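# Hang orange and blue cables in double-post hooks

## Task

On every double post, get both cables seated: the orange cable in the orange hook and the blue cable in the blue hook, each sitting beneath the hook's roof and past its lip. Some posts are not like this yet; fix as many as possible without disturbing posts that are already correct.

## Robot and tools

Setup: four i2rt Big YAM arms, arm1 to arm4, each ending in a right hand with index, middle and ring fingers plus a thumb. Feet (base_link) in the scene frame, metres: arm1 (+0.653, +0.005, +0.798), arm2 (-0.005, +0.650, +0.810), arm3 (-0.647, +0.001, +0.728), arm4 (+0.000, -0.651, +0.772). Each foot faces its own +x; arm1 faces -x, arm2 faces -y, arm3 faces +x, arm4 faces +y, so all point at the middle. Table tops sit at z=+0.720. Reach is about 1.06 m from the joint 1 axis.

Frame: a single scene frame, metres, origin on the floor, +z up. Printed hand positions can be off, more when the arm is stretched.

Tool move: one action. Arguments arm1, arm2, arm3, arm4 (each optional, one object per arm) and cameras. In an arm's object:
- joints: absolute goals by name. joint1_rad..joint6_rad in radians. Ranges: joint1 -2.879..2.879 (base yaw, positive counter-clockwise from above), joint2 0..3.141 (shoulder, positive lifts then swings forward), joint3 0..3.019 (elbow, positive opens), joint4 -1.692..1.57 (hand pitch, positive tips fingers up), joint5 -1.57..1.57 (sideways, positive to the arm's right), joint6 -2.094..2.094 (roll, positive clockwise from behind). Each joint goes at its own pace, so the hand can sweep wide.
- target: an absolute hand pose [x, y, z, qw, qx, qy, qz], scene frame, metres plus a unit quaternion, in the same form as the printed hand line. The hand travels a straight line from its hand_target pose. speed: top speed in m/s, 0.002..4.3, default 0.25; turning is capped at twice that in rad/s. Paths of one action finish together, stop after 10 s, ignore obstacles and other arms, and can lag, drift or overshoot the speed near full stretch. When target is used, joints may contain only the hand keys, else the call is refused.
- min_time_s: 0.1..8 s, the shortest duration for that arm's joint motions.
All parts start at once. An arm left out keeps pushing toward its old goals.

Hand point axes: +z along the straight fingers toward the tips, +x across the palm away from the thumb, +y out of the palm face (palm at y=-0.063). Straight fingertips end about 0.123 m beyond the hand point. A mast with the wrist camera sticks out on the palm side (x +0.042..+0.098, z -0.158..-0.111, up to y=+0.064) and can collide. With joints 1, 5, 6 at 0 and the hand level forward, the palm faces up, thumb on the right; joint 6 alone cannot turn it palm-down.

Hand keys (all in joints, absolute, unitless -1..1, a linear scale between each hinge's two stops): for index, middle, ring each has _mcp (knuckle; straight at +0.75, toward -1 curls to palm), _abd (side swing; straight 0.00, toward -1 away from thumb), _pip (straight +0.58), _dip (straight +0.70). Thumb: hand_thumb_cmc (straight +0.71, toward -1 swings in front of the palm), hand_thumb_axl (twist, +0.68), hand_thumb_mcp (+0.23), hand_thumb_ipl (+0.17). Settings: hand_current_limit -1..1 maps to 0..550 mA current cap (starts +0.4); hand_speed -0.96..1, set-point speed (n+1)/2 of 8.5 rad/s (starts -0.6). Keys left out keep their goal, so a grip holds; resending a hinge's measured position slackens it. Grip force grows with how far the goal lies past the object's surface.

Tool wait: seconds 0..10, plus cameras as in move; no new command, returns state.
Tool zoom_image: camera (one name) and region [x0, y0, x1, y1] in image pixels, origin top-left, no more than 504 wide and tall; only cameras in the newest images.
Tool finished_scene: optional scene=1; ends the scene for good, so the cables must stay seated with no robot help.

Cameras: arm1_cam_wrist..arm4_cam_wrist (on the wrist mast, looking toward the index knuckle about 45 degrees off the fingers, partly blocked by an open hand), cam_corner_a, cam_corner_b, cam_high, or "all". Images are 896x504; OpenCV pinhole calibrations were supplied; wrist camera poses follow reported joints and are less exact.

Results: the move line lists arms that got a motion; "as last shown" means an arm got nothing and reads "not commanded". hand is the measured pose, hand_target the pose at held joint goals. Done means within 1 cm and 2 degrees; off_target means resting short, maybe still pushing. time_out is a stop: joints keep goals shown in on_its_own. "joint command not followed" or "pose unreachable" mean a safety check blocked the arm (it guards against self and arm collisions but may be late and allows hands or cameras to touch); not_followed drops a target. hand_state gives one word per motor: moving, goal, blocked, overload. <motor>_current_ma is signed current (positive pushes toward -1). hand_goal_<motor> is the goal written. Joint velocities are rad/s; "within noise" means still. Joint torques are raw and offset; numbers 3 and 4 wrap at ±28 N m. MOTOR HOT appears at 85 °C; OVER-TEMPERATURE FAULT at 100 °C drops the arm; resend goals marked limit_stop_at_motor_heat. If a call is refused or a stop hits it, the later move, wait and finished_scene calls in the same reply are skipped.

Avoid: two robots pressing or hitting each other, including closing a hand on another robot's fingers; knocking anything off the work area or to the floor; dropping cables or releasing them while moving; slamming or shoving hard against fixed posts (a Big YAM keeps pushing after contact); finger current at 495 mA or more for 5 s, which shuts the motor off for 10 s; long stretched or loaded holds that heat motors. Fast, stretched arms can overshoot by up to about 30 degrees, so give them time to settle. A stopped arm's hand ignores new numbers until the arm accepts commands again.

Each tool is called after "Emit:" in YAML: its name, and indented under it one key for each argument.

## Session

Emit:
move:
  cameras: ["all"]

Scene clock: 0.00 s.
Joint torques (N m): no reading
Heat: arm1: hottest joint2_rad 29 °C; arm2: hottest joint1_rad 29 °C; arm3: hottest joint1_rad 32 °C; arm4: hottest joint3_rad 28 °C.
Joint velocities: within noise
arm1.joint_positions: joint1_rad=+0.182 joint2_rad=+0.646 joint3_rad=+1.509 joint4_rad=-1.409 joint5_rad=-0.044 joint6_rad=+1.037 hand_index_mcp=+0.753 hand_index_abd=+0.000 hand_index_pip=+0.577 hand_index_dip=+0.696 hand_middle_mcp=+0.753 hand_middle_abd=+0.000 hand_middle_pip=+0.577 hand_middle_dip=+0.696 hand_ring_mcp=+0.753 hand_ring_abd=+0.000 hand_ring_pip=+0.577 hand_ring_dip=+0.696 hand_thumb_cmc=+0.714 hand_thumb_axl=+0.677 hand_thumb_mcp=+0.226 hand_thumb_ipl=+0.168 hand_current_limit=+0.400 hand_speed=-0.600
arm1.joint_status: not commanded
arm1.hand_state: goal,goal,goal,goal,goal,goal,goal,goal,goal,goal,goal,goal,goal,goal,goal,goal
arm1.index_mcp_current_ma: -1
arm1.index_abd_current_ma: -1
arm1.index_pip_current_ma: 0
arm1.index_dip_current_ma: 6
arm1.middle_mcp_current_ma: -19
arm1.middle_abd_current_ma: 7
arm1.middle_pip_current_ma: 6
arm1.middle_dip_current_ma: -8
arm1.ring_mcp_current_ma: -3
arm1.ring_abd_current_ma: -2
arm1.ring_pip_current_ma: -2
arm1.ring_dip_current_ma: -6
arm1.thumb_cmc_current_ma: -10
arm1.thumb_axl_current_ma: -1
arm1.thumb_mcp_current_ma: -17
arm1.thumb_ipl_current_ma: -23
arm1.hand_goal_index_mcp: 0.754
arm1.hand_goal_index_abd: 0.000
arm1.hand_goal_index_pip: 0.576
arm1.hand_goal_index_dip: 0.696
arm1.hand_goal_middle_mcp: 0.754
arm1.hand_goal_middle_abd: 0.000
arm1.hand_goal_middle_pip: 0.576
arm1.hand_goal_middle_dip: 0.696
arm1.hand_goal_ring_mcp: 0.754
arm1.hand_goal_ring_abd: 0.000
arm1.hand_goal_ring_pip: 0.576
arm1.hand_goal_ring_dip: 0.696
arm1.hand_goal_thumb_cmc: 0.714
arm1.hand_goal_thumb_axl: 0.678
arm1.hand_goal_thumb_mcp: 0.226
arm1.hand_goal_thumb_ipl: 0.168
arm1.hand: x=+0.4064 y=+0.0443 z=+1.3895 quat_wxyz=(+0.488, +0.315, -0.812, -0.060) (m; scene frame)
arm1.hand_target: x=+0.4094 y=+0.0450 z=+1.3983 quat_wxyz=(+0.497, +0.313, -0.807, -0.062) (m; scene frame)
arm1.hand_status: not commanded
arm2.joint_positions: joint1_rad=+0.589 joint2_rad=+0.611 joint3_rad=+1.318 joint4_rad=-1.203 joint5_rad=+0.033 joint6_rad=+1.068 hand_index_mcp=+0.753 hand_index_abd=+0.000 hand_index_pip=+0.577 hand_index_dip=+0.696 hand_middle_mcp=+0.753 hand_middle_abd=+0.000 hand_middle_pip=+0.577 hand_middle_dip=+0.696 hand_ring_mcp=+0.753 hand_ring_abd=+0.000 hand_ring_pip=+0.577 hand_ring_dip=+0.696 hand_thumb_cmc=+0.714 hand_thumb_axl=+0.677 hand_thumb_mcp=+0.226 hand_thumb_ipl=+0.168 hand_current_limit=+0.400 hand_speed=-0.600
arm2.joint_status: not commanded
arm2.hand_state: goal,goal,goal,goal,goal,goal,goal,goal,goal,goal,goal,goal,goal,goal,goal,goal
arm2.index_mcp_current_ma: 1
arm2.index_abd_current_ma: 1
arm2.index_pip_current_ma: 0
arm2.index_dip_current_ma: 6
arm2.middle_mcp_current_ma: 13
arm2.middle_abd_current_ma: 0
arm2.middle_pip_current_ma: 12
arm2.middle_dip_current_ma: -5
arm2.ring_mcp_current_ma: -24
arm2.ring_abd_current_ma: 16
arm2.ring_pip_current_ma: -15
arm2.ring_dip_current_ma: -10
arm2.thumb_cmc_current_ma: -10
arm2.thumb_axl_current_ma: 1
arm2.thumb_mcp_current_ma: -8
arm2.thumb_ipl_current_ma: 7
arm2.hand_goal_index_mcp: 0.754
arm2.hand_goal_index_abd: 0.000
arm2.hand_goal_index_pip: 0.576
arm2.hand_goal_index_dip: 0.696
arm2.hand_goal_middle_mcp: 0.754
arm2.hand_goal_middle_abd: 0.000
arm2.hand_goal_middle_pip: 0.576
arm2.hand_goal_middle_dip: 0.696
arm2.hand_goal_ring_mcp: 0.754
arm2.hand_goal_ring_abd: 0.000
arm2.hand_goal_ring_pip: 0.576
arm2.hand_goal_ring_dip: 0.696
arm2.hand_goal_thumb_cmc: 0.714
arm2.hand_goal_thumb_axl: 0.678
arm2.hand_goal_thumb_mcp: 0.226
arm2.hand_goal_thumb_ipl: 0.168
arm2.hand: x=+0.0589 y=+0.3801 z=+1.3661 quat_wxyz=(+0.362, +0.828, -0.220, +0.367) (m; scene frame)
arm2.hand_target: x=+0.0573 y=+0.3826 z=+1.3787 quat_wxyz=(+0.370, +0.821, -0.218, +0.376) (m; scene frame)
arm2.hand_status: not commanded
arm3.joint_positions: joint1_rad=+0.699 joint2_rad=+0.620 joint3_rad=+1.448 joint4_rad=-1.177 joint5_rad=-0.065 joint6_rad=+1.021 hand_index_mcp=+0.753 hand_index_abd=+0.000 hand_index_pip=+0.577 hand_index_dip=+0.696 hand_middle_mcp=+0.753 hand_middle_abd=+0.000 hand_middle_pip=+0.577 hand_middle_dip=+0.696 hand_ring_mcp=+0.753 hand_ring_abd=+0.000 hand_ring_pip=+0.577 hand_ring_dip=+0.696 hand_thumb_cmc=+0.714 hand_thumb_axl=+0.677 hand_thumb_mcp=+0.226 hand_thumb_ipl=+0.168 hand_current_limit=+0.400 hand_speed=-0.600
arm3.joint_status: not commanded
arm3.hand_state: goal,goal,goal,goal,goal,goal,goal,goal,goal,goal,goal,goal,goal,goal,goal,goal
arm3.index_mcp_current_ma: 12
arm3.index_abd_current_ma: -3
arm3.index_pip_current_ma: -3
arm3.index_dip_current_ma: -7
arm3.middle_mcp_current_ma: 0
arm3.middle_abd_current_ma: -12
arm3.middle_pip_current_ma: 14
arm3.middle_dip_current_ma: 2
arm3.ring_mcp_current_ma: -11
arm3.ring_abd_current_ma: -11
arm3.ring_pip_current_ma: -4
arm3.ring_dip_current_ma: -4
arm3.thumb_cmc_current_ma: -1
arm3.thumb_axl_current_ma: 4
arm3.thumb_mcp_current_ma: -4
arm3.thumb_ipl_current_ma: -2
arm3.hand_goal_index_mcp: 0.754
arm3.hand_goal_index_abd: 0.000
arm3.hand_goal_index_pip: 0.576
arm3.hand_goal_index_dip: 0.696
arm3.hand_goal_middle_mcp: 0.754
arm3.hand_goal_middle_abd: 0.000
arm3.hand_goal_middle_pip: 0.576
arm3.hand_goal_middle_dip: 0.696
arm3.hand_goal_ring_mcp: 0.754
arm3.hand_goal_ring_abd: 0.000
arm3.hand_goal_ring_pip: 0.576
arm3.hand_goal_ring_dip: 0.696
arm3.hand_goal_thumb_cmc: 0.714
arm3.hand_goal_thumb_axl: 0.678
arm3.hand_goal_thumb_mcp: 0.226
arm3.hand_goal_thumb_ipl: 0.168
arm3.hand: x=-0.4063 y=+0.1197 z=+1.3517 quat_wxyz=(-0.080, +0.644, +0.506, +0.568) (m; scene frame)
arm3.hand_target: x=-0.4095 y=+0.1168 z=+1.3657 quat_wxyz=(-0.081, +0.637, +0.501, +0.581) (m; scene frame)
arm3.hand_status: not commanded
arm4.joint_positions: joint1_rad=+0.732 joint2_rad=+0.648 joint3_rad=+1.353 joint4_rad=-1.324 joint5_rad=+0.066 joint6_rad=+1.181 hand_index_mcp=+0.753 hand_index_abd=+0.000 hand_index_pip=+0.577 hand_index_dip=+0.696 hand_middle_mcp=+0.753 hand_middle_abd=+0.000 hand_middle_pip=+0.577 hand_middle_dip=+0.696 hand_ring_mcp=+0.753 hand_ring_abd=+0.000 hand_ring_pip=+0.577 hand_ring_dip=+0.696 hand_thumb_cmc=+0.714 hand_thumb_axl=+0.677 hand_thumb_mcp=+0.226 hand_thumb_ipl=+0.168 hand_current_limit=+0.400 hand_speed=-0.600
arm4.joint_status: not commanded
arm4.hand_state: goal,goal,goal,goal,goal,goal,goal,goal,goal,goal,goal,goal,goal,goal,goal,goal
arm4.index_mcp_current_ma: 5
arm4.index_abd_current_ma: 9
arm4.index_pip_current_ma: -4
arm4.index_dip_current_ma: 9
arm4.middle_mcp_current_ma: 6
arm4.middle_abd_current_ma: -12
arm4.middle_pip_current_ma: -8
arm4.middle_dip_current_ma: 5
arm4.ring_mcp_current_ma: -9
arm4.ring_abd_current_ma: -7
arm4.ring_pip_current_ma: -4
arm4.ring_dip_current_ma: 2
arm4.thumb_cmc_current_ma: -1
arm4.thumb_axl_current_ma: 2
arm4.thumb_mcp_current_ma: -4
arm4.thumb_ipl_current_ma: -1
arm4.hand_goal_index_mcp: 0.754
arm4.hand_goal_index_abd: 0.000
arm4.hand_goal_index_pip: 0.576
arm4.hand_goal_index_dip: 0.696
arm4.hand_goal_middle_mcp: 0.754
arm4.hand_goal_middle_abd: 0.000
arm4.hand_goal_middle_pip: 0.576
arm4.hand_goal_middle_dip: 0.696
arm4.hand_goal_ring_mcp: 0.754
arm4.hand_goal_ring_abd: 0.000
arm4.hand_goal_ring_pip: 0.576
arm4.hand_goal_ring_dip: 0.696
arm4.hand_goal_thumb_cmc: 0.714
arm4.hand_goal_thumb_axl: 0.678
arm4.hand_goal_thumb_mcp: 0.226
arm4.hand_goal_thumb_ipl: 0.168
arm4.hand: x=-0.0996 y=-0.3921 z=+1.2999 quat_wxyz=(-0.351, +0.216, +0.864, +0.289) (m; scene frame)
arm4.hand_target: x=-0.0984 y=-0.3936 z=+1.3148 quat_wxyz=(-0.364, +0.215, +0.856, +0.298) (m; scene frame)
arm4.hand_status: not commanded
pictures: arm1_cam_wrist, arm2_cam_wrist, arm3_cam_wrist, arm4_cam_wrist, cam_corner_a, cam_corner_b, cam_high

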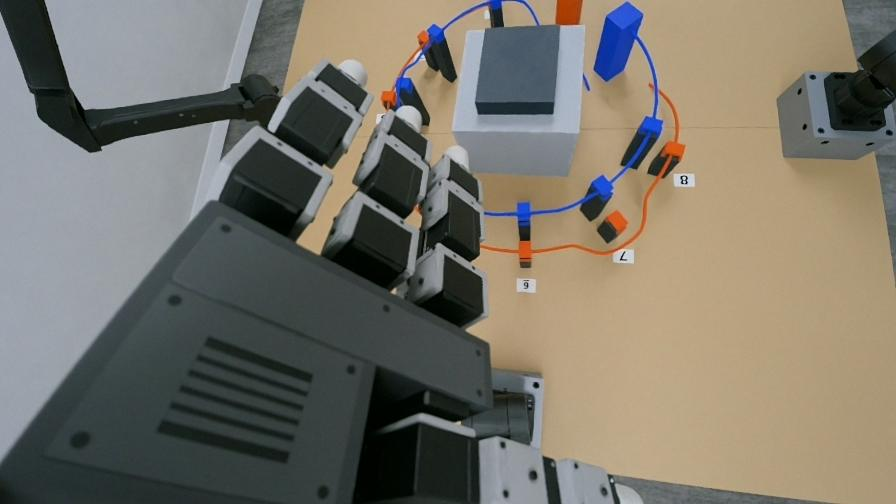

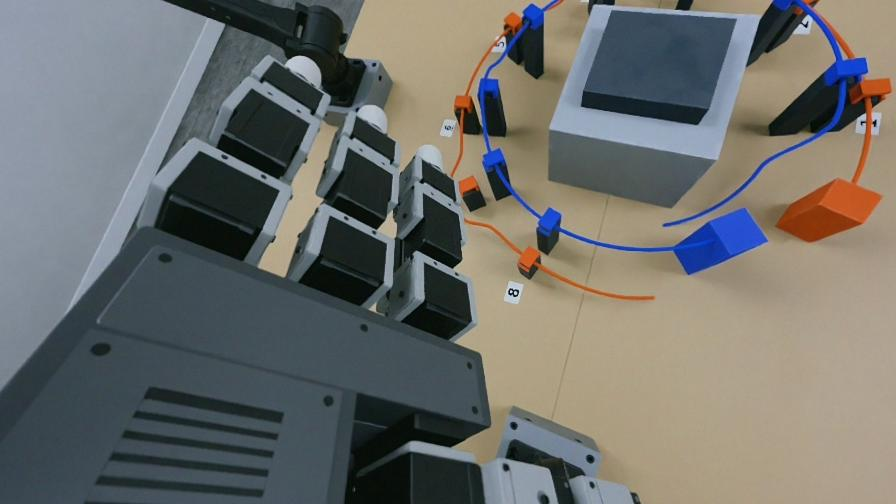

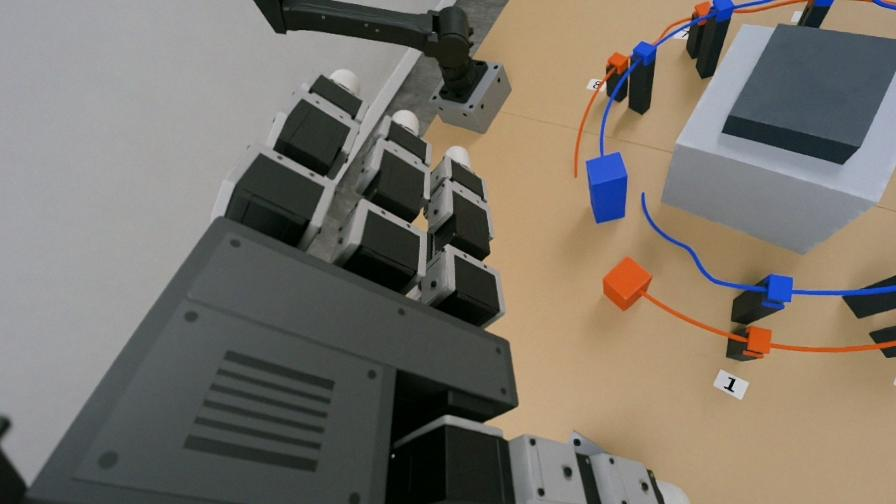

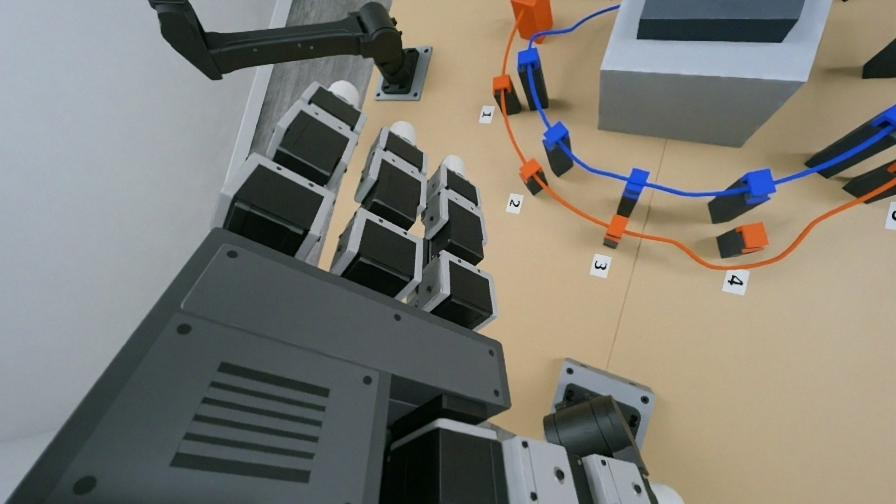

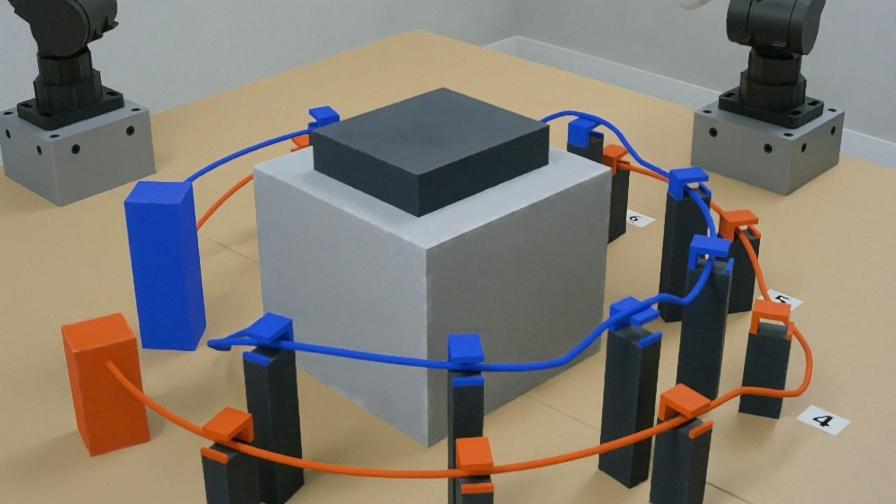

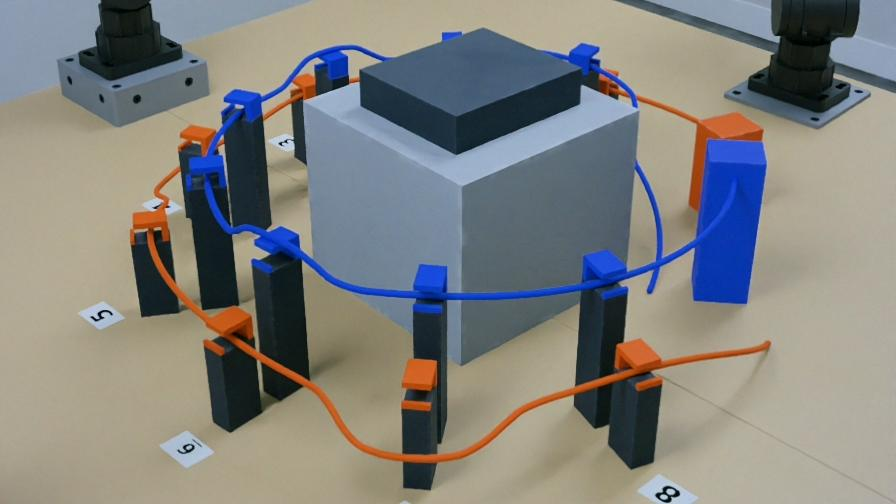

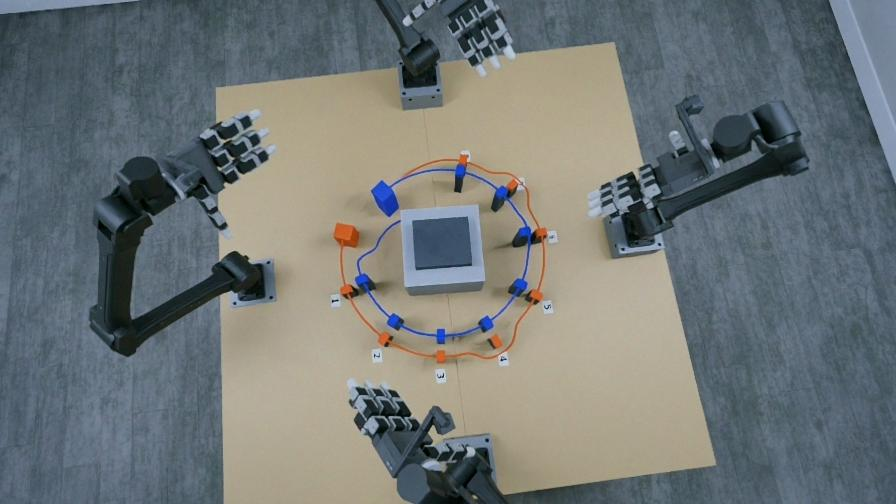

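Emit:
zoom_image:
  camera: "cam_corner_a"
  region: [600, 80, 850, 280]

Emit:
zoom_image:
  camera: "cam_corner_a"
  region: [590, 230, 850, 450]

Emit:
zoom_image:
  camera: "cam_corner_a"
  region: [190, 290, 500, 504]

Emit:
zoom_image:
  camera: "cam_corner_b"
  region: [360, 230, 780, 504]

Emit:
zoom_image:
  camera: "cam_corner_b"
  region: [60, 60, 360, 440]

Emit:
zoom_image:
  camera: "cam_high"
  region: [320, 140, 580, 380]

Emit:
zoom_image:
  camera: "arm4_cam_wrist"
  region: [470, 0, 896, 300]

Emit:
zoom_image:
  camera: "arm1_cam_wrist"
  region: [380, 0, 720, 300]

Scaled by 2.016 from the camera's image (finer frame: 1280x720).

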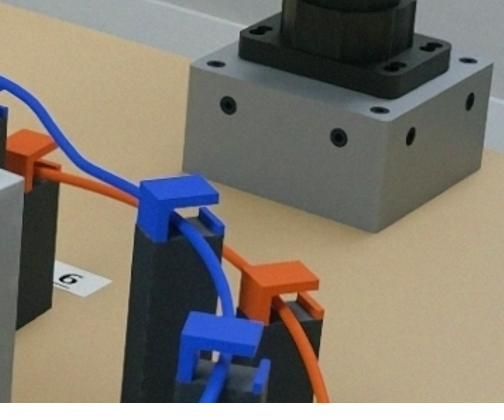

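Scaled by 1.938 from the camera's image (finer frame: 1280x720).

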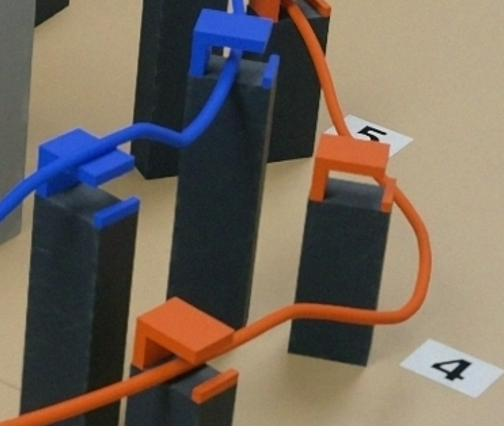

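Scaled by 1.626 from the camera's image (finer frame: 1280x720).

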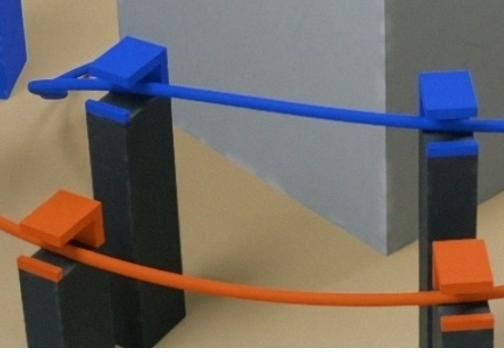

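Scaled by 1.200 from the camera's image (finer frame: 1280x720).

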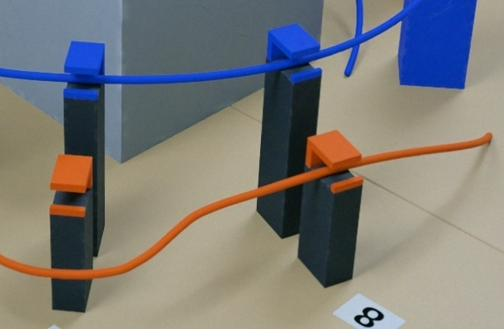

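Scaled by 1.326 from the camera's image (finer frame: 1280x720).

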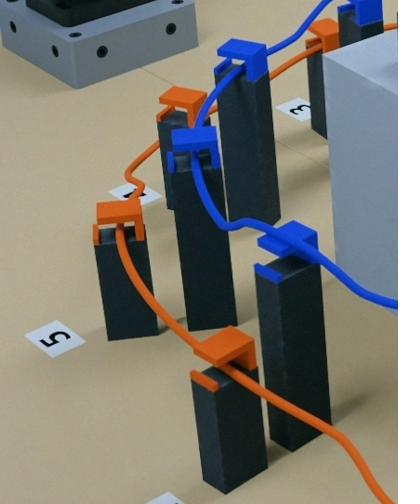

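Scaled by 1.938 from the camera's image (finer frame: 1280x720).

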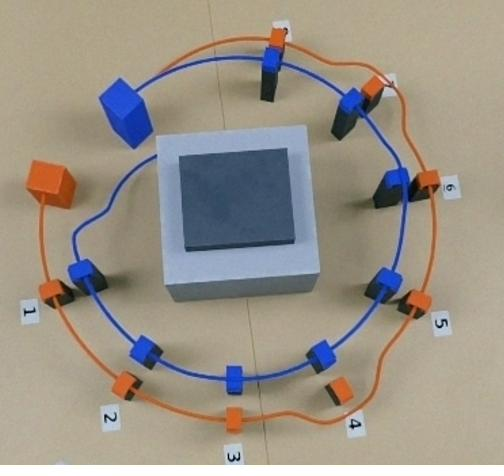

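Scaled by 1.183 from the camera's image (finer frame: 1280x720).

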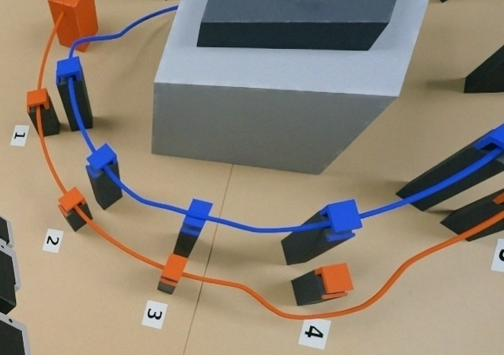

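Scaled by 1.482 from the camera's image (finer frame: 1280x720).

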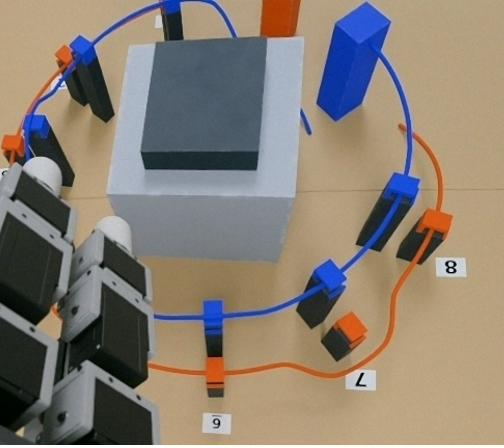

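Emit:
zoom_image:
  camera: "cam_corner_a"
  region: [590, 280, 690, 360]

Emit:
zoom_image:
  camera: "cam_corner_b"
  region: [230, 210, 330, 290]

Emit:
zoom_image:
  camera: "cam_corner_b"
  region: [180, 70, 280, 190]

Emit:
zoom_image:
  camera: "cam_corner_a"
  region: [640, 150, 780, 290]

Emit:
zoom_image:
  camera: "cam_corner_b"
  region: [120, 110, 260, 240]

Emit:
zoom_image:
  camera: "cam_corner_b"
  region: [380, 240, 680, 430]

Emit:
zoom_image:
  camera: "arm2_cam_wrist"
  region: [440, 0, 640, 320]

Emit:
zoom_image:
  camera: "cam_corner_b"
  region: [270, 20, 650, 130]

Emit:
zoom_image:
  camera: "cam_corner_a"
  region: [200, 80, 400, 240]

Emit:
zoom_image:
  camera: "arm3_cam_wrist"
  region: [560, 0, 896, 400]

Scaled by 5.040 from the camera's image (finer frame: 1280x720).

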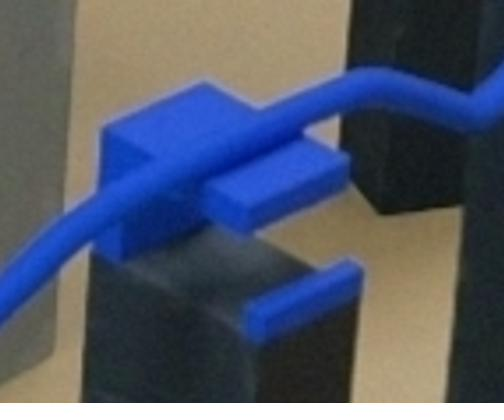

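Scaled by 5.040 from the camera's image (finer frame: 1280x720).

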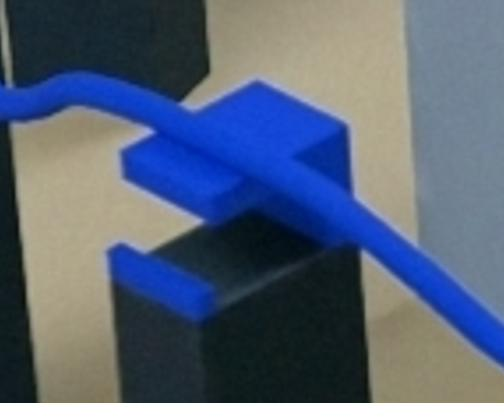

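Scaled by 4.200 from the camera's image (finer frame: 1280x720).

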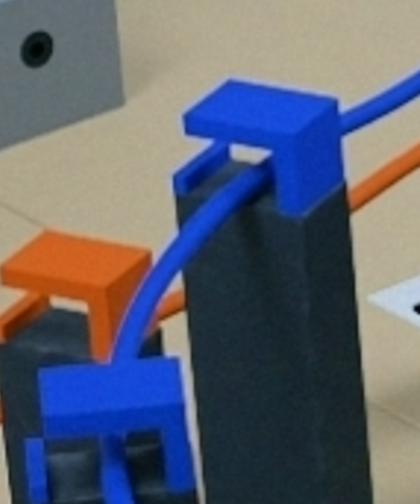

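Scaled by 3.600 from the camera's image (finer frame: 1280x720).

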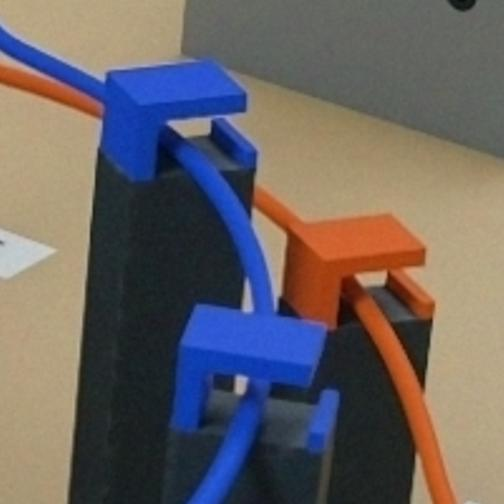

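Scaled by 3.600 from the camera's image (finer frame: 1280x720).

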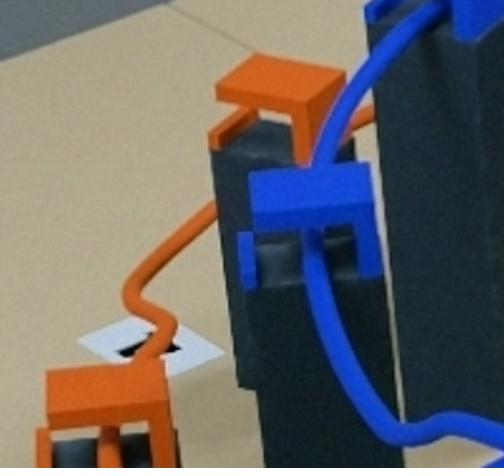

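Scaled by 1.680 from the camera's image (finer frame: 1280x720).

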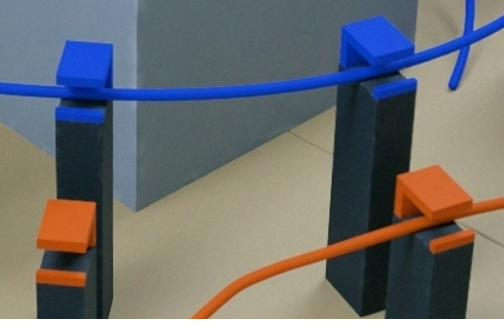

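Scaled by 1.575 from the camera's image (finer frame: 1280x720).

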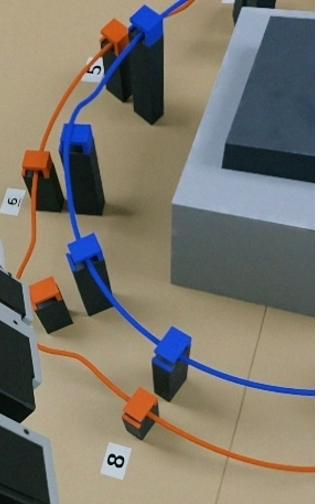

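Scaled by 1.326 from the camera's image (finer frame: 1280x720).

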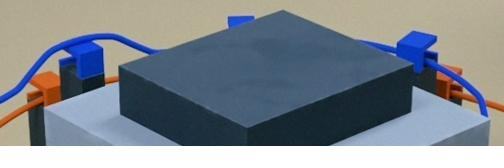

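Scaled by 2.520 from the camera's image (finer frame: 1280x720).

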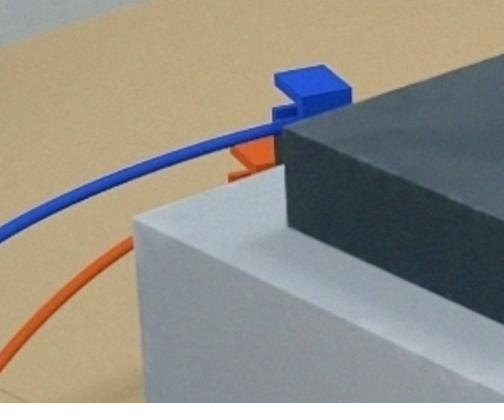

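Scaled by 1.260 from the camera's image (finer frame: 1280x720).

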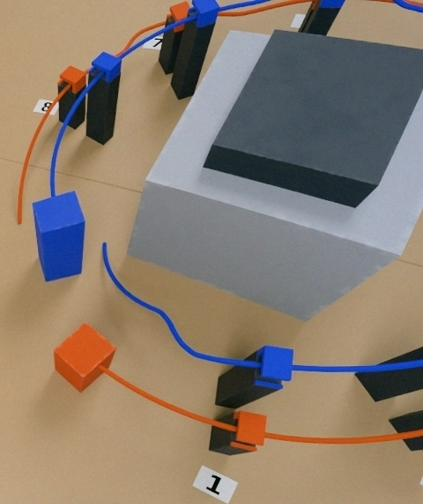

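Emit:
move:
  arm4: {"target": [0.1532, -0.3077, 1.03, 0, -0.1942, 0.981, 0], "speed": 0.4, "joints": {"hand_middle_mcp": 1, "hand_middle_pip": 1, "hand_middle_dip": 1}}
  arm1: {"target": [0.2588, 0.2262, 1.03, 0, -0.8965, 0.4431, 0], "speed": 0.4, "joints": {"hand_middle_mcp": 1, "hand_middle_pip": 1, "hand_middle_dip": 1}}
  arm2: {"joints": {"joint1_rad": -0.1}}
  cameras: ["all"]

Scene clock: 248.63 s.
Joint torques (N m): arm1=[1.55 -10.4 13.22 0.46 -0.01 -0.02] | arm2=[1.14 0.62 9.7 2.69 0.05 -0.11] | arm3=[-0.85 0.97 10.26 3.08 0.05 -0.23] | arm4=[-0.38 -6.65 8.72 0.68 0.06 -0.21]
Heat: arm1: hottest joint3_rad 34 °C; arm2: hottest joint3_rad 36 °C; arm3: hottest joint3_rad 31 °C; arm4: hottest joint3_rad 34 °C.
move: arm1 off_target; arm2 done; arm4 off_target
Joint velocities: within noise
arm1.joint_positions: joint1_rad=-0.693 joint2_rad=+1.378 joint3_rad=+1.254 joint4_rad=-1.489 joint5_rad=+0.008 joint6_rad=-1.314 hand_index_mcp=+0.748 hand_index_abd=+0.001 hand_index_pip=+0.567 hand_index_dip=+0.695 hand_middle_mcp=+0.992 hand_middle_abd=+0.000 hand_middle_pip=+0.974 hand_middle_dip=+0.998 hand_ring_mcp=+0.749 hand_ring_abd=+0.000 hand_ring_pip=+0.569 hand_ring_dip=+0.696 hand_thumb_cmc=+0.707 hand_thumb_axl=+0.677 hand_thumb_mcp=+0.221 hand_thumb_ipl=+0.168 hand_current_limit=+0.400 hand_speed=-0.600
arm1.joint_status: hand_middle_pip off_target (ended at +0.974, target +1.000); the others done
arm1.hand_state: goal,goal,goal,goal,goal,goal,blocked,goal,goal,goal,goal,goal,goal,goal,goal,goal
arm1.index_mcp_current_ma: 3
arm1.index_abd_current_ma: 10
arm1.index_pip_current_ma: 3
arm1.index_dip_current_ma: 5
arm1.middle_mcp_current_ma: -3
arm1.middle_abd_current_ma: 9
arm1.middle_pip_current_ma: -15
arm1.middle_dip_current_ma: -7
arm1.ring_mcp_current_ma: 11
arm1.ring_abd_current_ma: 10
arm1.ring_pip_current_ma: -6
arm1.ring_dip_current_ma: -8
arm1.thumb_cmc_current_ma: 2
arm1.thumb_axl_current_ma: -22
arm1.thumb_mcp_current_ma: -7
arm1.thumb_ipl_current_ma: 6
arm1.hand_goal_index_mcp: 0.754
arm1.hand_goal_index_abd: 0.000
arm1.hand_goal_index_pip: 0.576
arm1.hand_goal_index_dip: 0.696
arm1.hand_goal_middle_mcp: 1.000
arm1.hand_goal_middle_abd: 0.000
arm1.hand_goal_middle_pip: 1.000
arm1.hand_goal_middle_dip: 1.000
arm1.hand_goal_ring_mcp: 0.754
arm1.hand_goal_ring_abd: 0.000
arm1.hand_goal_ring_pip: 0.576
arm1.hand_goal_ring_dip: 0.696
arm1.hand_goal_thumb_cmc: 0.714
arm1.hand_goal_thumb_axl: 0.678
arm1.hand_goal_thumb_mcp: 0.226
arm1.hand_goal_thumb_ipl: 0.168
arm1.hand: x=+0.2744 y=+0.2215 z=+1.0127 quat_wxyz=(+0.006, +0.891, -0.454, +0.025)
arm1.hand_target: x=+0.2595 y=+0.2257 z=+1.0301 quat_wxyz=(+0.000, +0.896, -0.443, +0.000)
arm1.hand_status: off_target (0.024 m and 3.2 deg from the pose sent, 0.429 m and 100.1 deg at the start; a joint's target at an end of its range on 22 of 95 steps)
arm2.joint_positions: joint1_rad=-0.088 joint2_rad=+0.611 joint3_rad=+1.318 joint4_rad=-1.203 joint5_rad=+0.033 joint6_rad=+1.068 hand_index_mcp=+0.758 hand_index_abd=+0.001 hand_index_pip=+0.577 hand_index_dip=+0.696 hand_middle_mcp=+0.758 hand_middle_abd=+0.000 hand_middle_pip=+0.577 hand_middle_dip=+0.696 hand_ring_mcp=+0.758 hand_ring_abd=+0.000 hand_ring_pip=+0.577 hand_ring_dip=+0.696 hand_thumb_cmc=+0.716 hand_thumb_axl=+0.677 hand_thumb_mcp=+0.226 hand_thumb_ipl=+0.168 hand_current_limit=+0.400 hand_speed=-0.600
arm2.joint_status: all done
arm2.hand_state: goal,goal,goal,goal,goal,goal,goal,goal,goal,goal,goal,goal,goal,goal,goal,goal
arm2.index_mcp_current_ma: 4
arm2.index_abd_current_ma: -6
arm2.index_pip_current_ma: -20
arm2.index_dip_current_ma: -18
arm2.middle_mcp_current_ma: 5
arm2.middle_abd_current_ma: -5
arm2.middle_pip_current_ma: 11
arm2.middle_dip_current_ma: -17
arm2.ring_mcp_current_ma: -6
arm2.ring_abd_current_ma: 4
arm2.ring_pip_current_ma: -14
arm2.ring_dip_current_ma: 12
arm2.thumb_cmc_current_ma: 7
arm2.thumb_axl_current_ma: 13
arm2.thumb_mcp_current_ma: 23
arm2.thumb_ipl_current_ma: 8
arm2.hand_goal_index_mcp: 0.754
arm2.hand_goal_index_abd: 0.000
arm2.hand_goal_index_pip: 0.576
arm2.hand_goal_index_dip: 0.696
arm2.hand_goal_middle_mcp: 0.754
arm2.hand_goal_middle_abd: 0.000
arm2.hand_goal_middle_pip: 0.576
arm2.hand_goal_middle_dip: 0.696
arm2.hand_goal_ring_mcp: 0.754
arm2.hand_goal_ring_abd: 0.000
arm2.hand_goal_ring_pip: 0.576
arm2.hand_goal_ring_dip: 0.696
arm2.hand_goal_thumb_cmc: 0.714
arm2.hand_goal_thumb_axl: 0.678
arm2.hand_goal_thumb_mcp: 0.226
arm2.hand_goal_thumb_ipl: 0.168
arm2.hand: x=-0.1273 y=+0.3990 z=+1.3651 quat_wxyz=(+0.462, +0.708, -0.484, +0.227)
arm2.hand_target: x=-0.1301 y=+0.4034 z=+1.3777 quat_wxyz=(+0.474, +0.699, -0.485, +0.230)
arm2.hand_status: not commanded
arm3: as last shown
arm3.joint_positions: joint1_rad=+0.699 joint2_rad=+0.620 joint3_rad=+1.448 joint4_rad=-1.177 joint5_rad=-0.065 joint6_rad=+1.021 hand_index_mcp=+0.758 hand_index_abd=+0.003 hand_index_pip=+0.577 hand_index_dip=+0.696 hand_middle_mcp=+0.757 hand_middle_abd=+0.001 hand_middle_pip=+0.577 hand_middle_dip=+0.696 hand_ring_mcp=+0.758 hand_ring_abd=+0.002 hand_ring_pip=+0.577 hand_ring_dip=+0.696 hand_thumb_cmc=+0.718 hand_thumb_axl=+0.677 hand_thumb_mcp=+0.226 hand_thumb_ipl=+0.168 hand_current_limit=+0.400 hand_speed=-0.600
arm3.index_mcp_current_ma: 3
arm3.index_abd_current_ma: 11
arm3.index_pip_current_ma: -4
arm3.index_dip_current_ma: -4
arm3.middle_mcp_current_ma: 4
arm3.middle_abd_current_ma: -2
arm3.middle_pip_current_ma: 5
arm3.ring_abd_current_ma: -2
arm3.ring_pip_current_ma: -12
arm3.ring_dip_current_ma: -12
arm3.thumb_cmc_current_ma: 0
arm3.thumb_axl_current_ma: 2
arm3.thumb_mcp_current_ma: -3
arm3.thumb_ipl_current_ma: 4
arm4.joint_positions: joint1_rad=-0.566 joint2_rad=+1.137 joint3_rad=+1.134 joint4_rad=-1.590 joint5_rad=-0.010 joint6_rad=-0.961 hand_index_mcp=+0.744 hand_index_abd=-0.001 hand_index_pip=+0.565 hand_index_dip=+0.696 hand_middle_mcp=+0.990 hand_middle_abd=+0.000 hand_middle_pip=+0.974 hand_middle_dip=+0.996 hand_ring_mcp=+0.745 hand_ring_abd=+0.000 hand_ring_pip=+0.564 hand_ring_dip=+0.694 hand_thumb_cmc=+0.704 hand_thumb_axl=+0.677 hand_thumb_mcp=+0.220 hand_thumb_ipl=+0.168 hand_current_limit=+0.400 hand_speed=-0.600
arm4.joint_status: hand_middle_pip off_target (ended at +0.974, target +1.000); the others done
arm4.hand_state: goal,goal,goal,goal,goal,goal,blocked,goal,goal,goal,goal,goal,goal,goal,goal,goal
arm4.index_mcp_current_ma: -3
arm4.index_abd_current_ma: 6
arm4.index_pip_current_ma: -4
arm4.index_dip_current_ma: -5
arm4.middle_mcp_current_ma: 10
arm4.middle_abd_current_ma: -12
arm4.middle_pip_current_ma: 1
arm4.middle_dip_current_ma: -6
arm4.ring_mcp_current_ma: -8
arm4.ring_abd_current_ma: -9
arm4.ring_pip_current_ma: 11
arm4.ring_dip_current_ma: 0
arm4.thumb_cmc_current_ma: 0
arm4.thumb_axl_current_ma: -1
arm4.thumb_mcp_current_ma: -12
arm4.thumb_ipl_current_ma: 0
arm4.hand_goal_index_mcp: 0.754
arm4.hand_goal_index_abd: 0.000
arm4.hand_goal_index_pip: 0.576
arm4.hand_goal_index_dip: 0.696
arm4.hand_goal_middle_mcp: 1.000
arm4.hand_goal_middle_abd: 0.000
arm4.hand_goal_middle_pip: 1.000
arm4.hand_goal_middle_dip: 1.000
arm4.hand_goal_ring_mcp: 0.754
arm4.hand_goal_ring_abd: 0.000
arm4.hand_goal_ring_pip: 0.576
arm4.hand_goal_ring_dip: 0.696
arm4.hand_goal_thumb_cmc: 0.714
arm4.hand_goal_thumb_axl: 0.678
arm4.hand_goal_thumb_mcp: 0.226
arm4.hand_goal_thumb_ipl: 0.168
arm4.hand: x=+0.1490 y=-0.3095 z=+1.0255 quat_wxyz=(-0.007, -0.191, +0.981, -0.007)
arm4.hand_target: x=+0.1532 y=-0.3077 z=+1.0301 quat_wxyz=(+0.000, -0.194, +0.981, +0.000)
arm4.hand_status: done (0.006 m and 1.2 deg from the pose sent, 0.379 m and 72.7 deg at the start; a joint's target at an end of its range on 27 of 95 steps)
pictures: arm1_cam_wrist, arm2_cam_wrist, arm3_cam_wrist, arm4_cam_wrist, cam_corner_a, cam_corner_b, cam_high
arm1_cam_wrist: T_world_to_cam=[[-0.97096, 0.2247, -0.08218, 0.33771], [0.10473, 0.70798, 0.69842, -0.93445], [0.21511, 0.66953, -0.71095, 0.63428]] pos_world=[0.28933, 0.16102, 1.13134]
arm2_cam_wrist: T_world_to_cam=[[-0.89142, 0.35241, -0.28492, 0.15813], [0.42395, 0.87063, -0.24954, 0.00713], [0.16012, -0.34323, -0.9255, 1.55169]] pos_world=[-0.11052, 0.47065, 1.48293]
arm4_cam_wrist: T_world_to_cam=[[0.51238, 0.85868, 0.01189, 0.20912], [0.6201, -0.37953, 0.68661, -0.95508], [0.59409, -0.34443, -0.72693, 0.67588]] pos_world=[0.08357, -0.30925, 1.14459]

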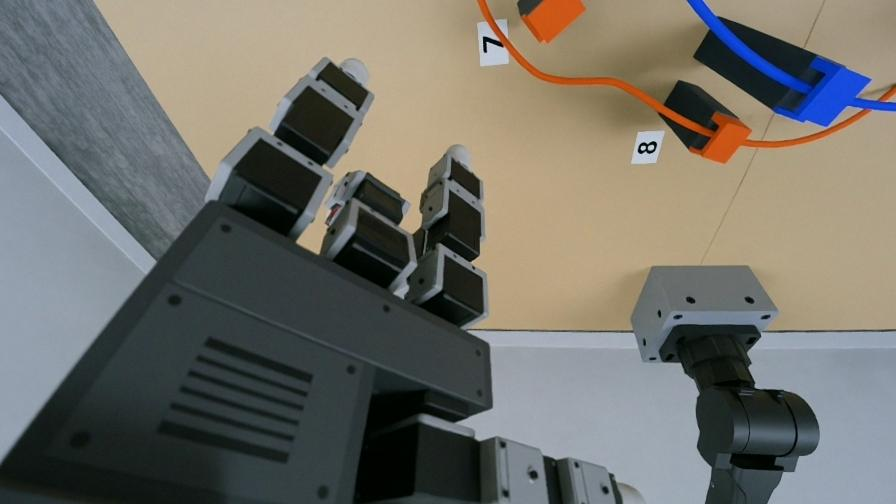

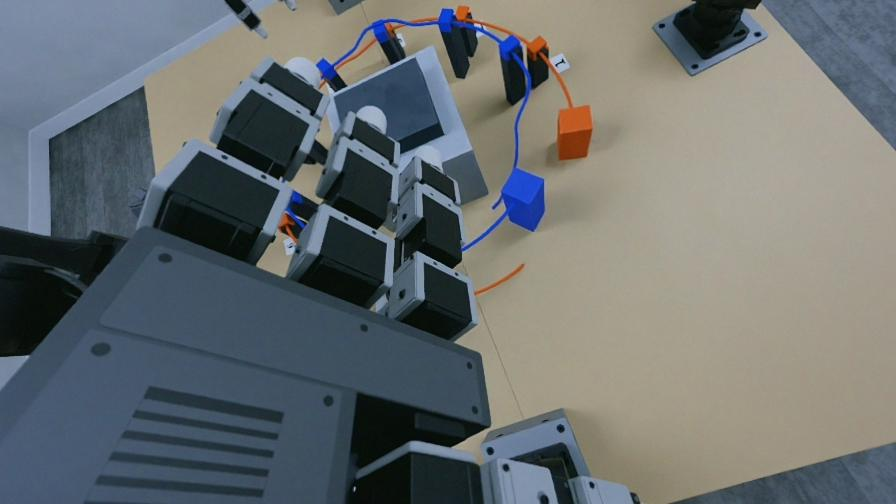

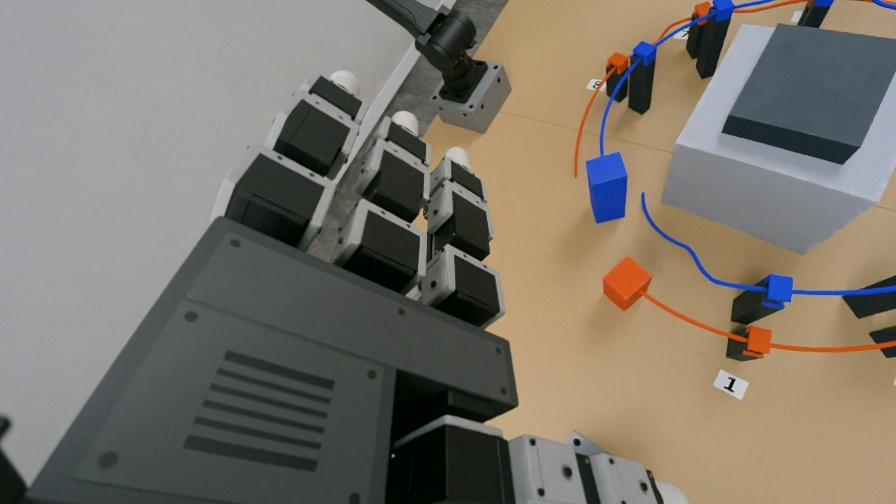

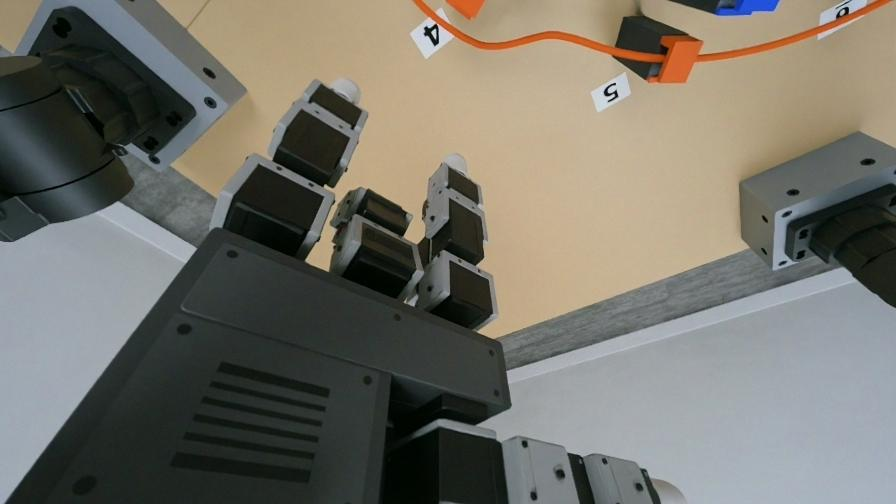

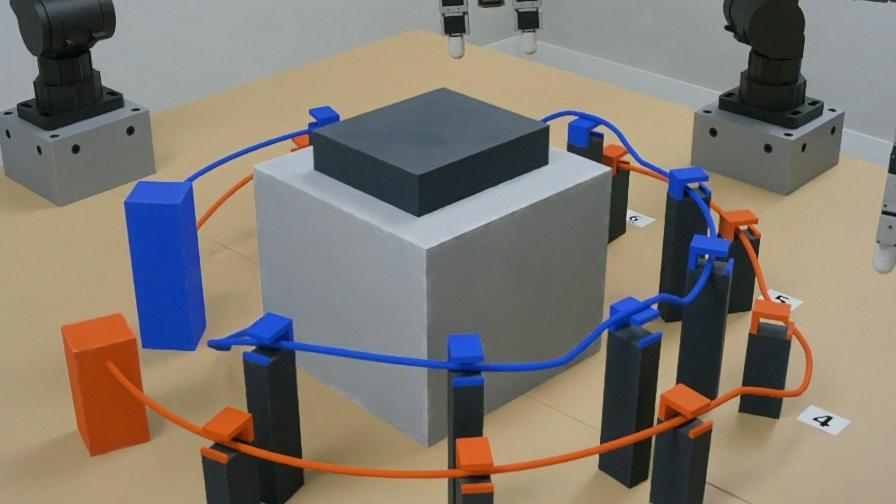

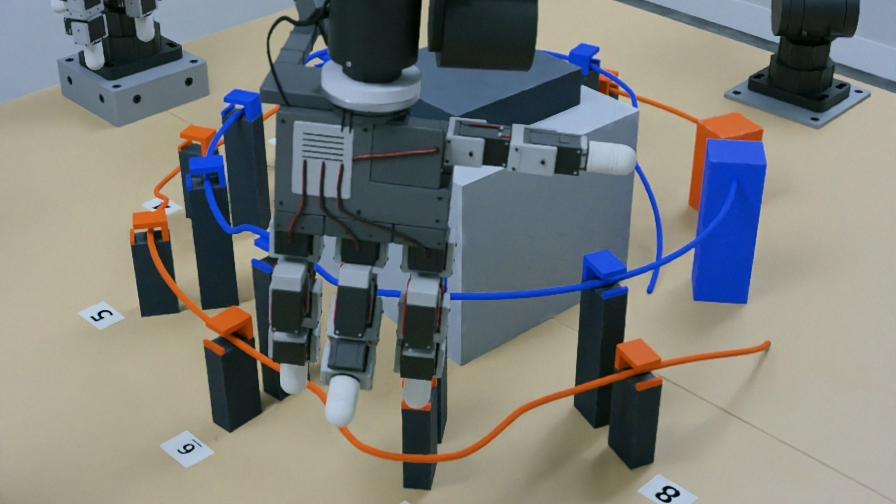

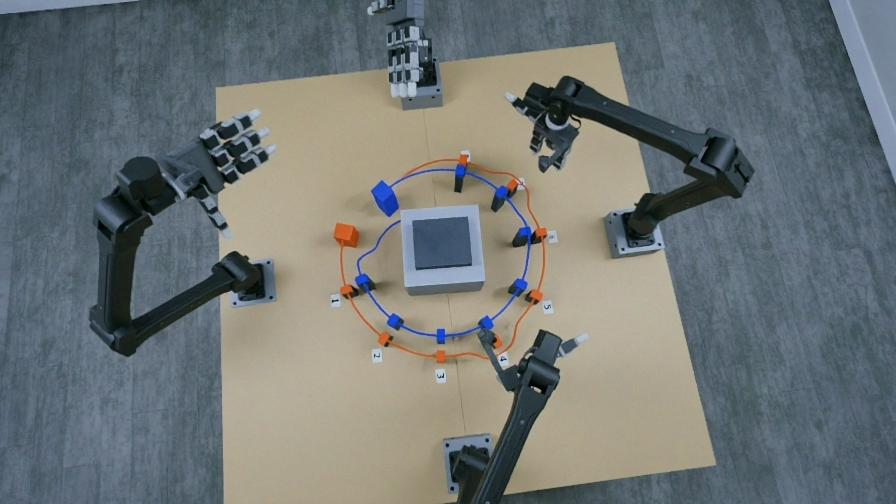

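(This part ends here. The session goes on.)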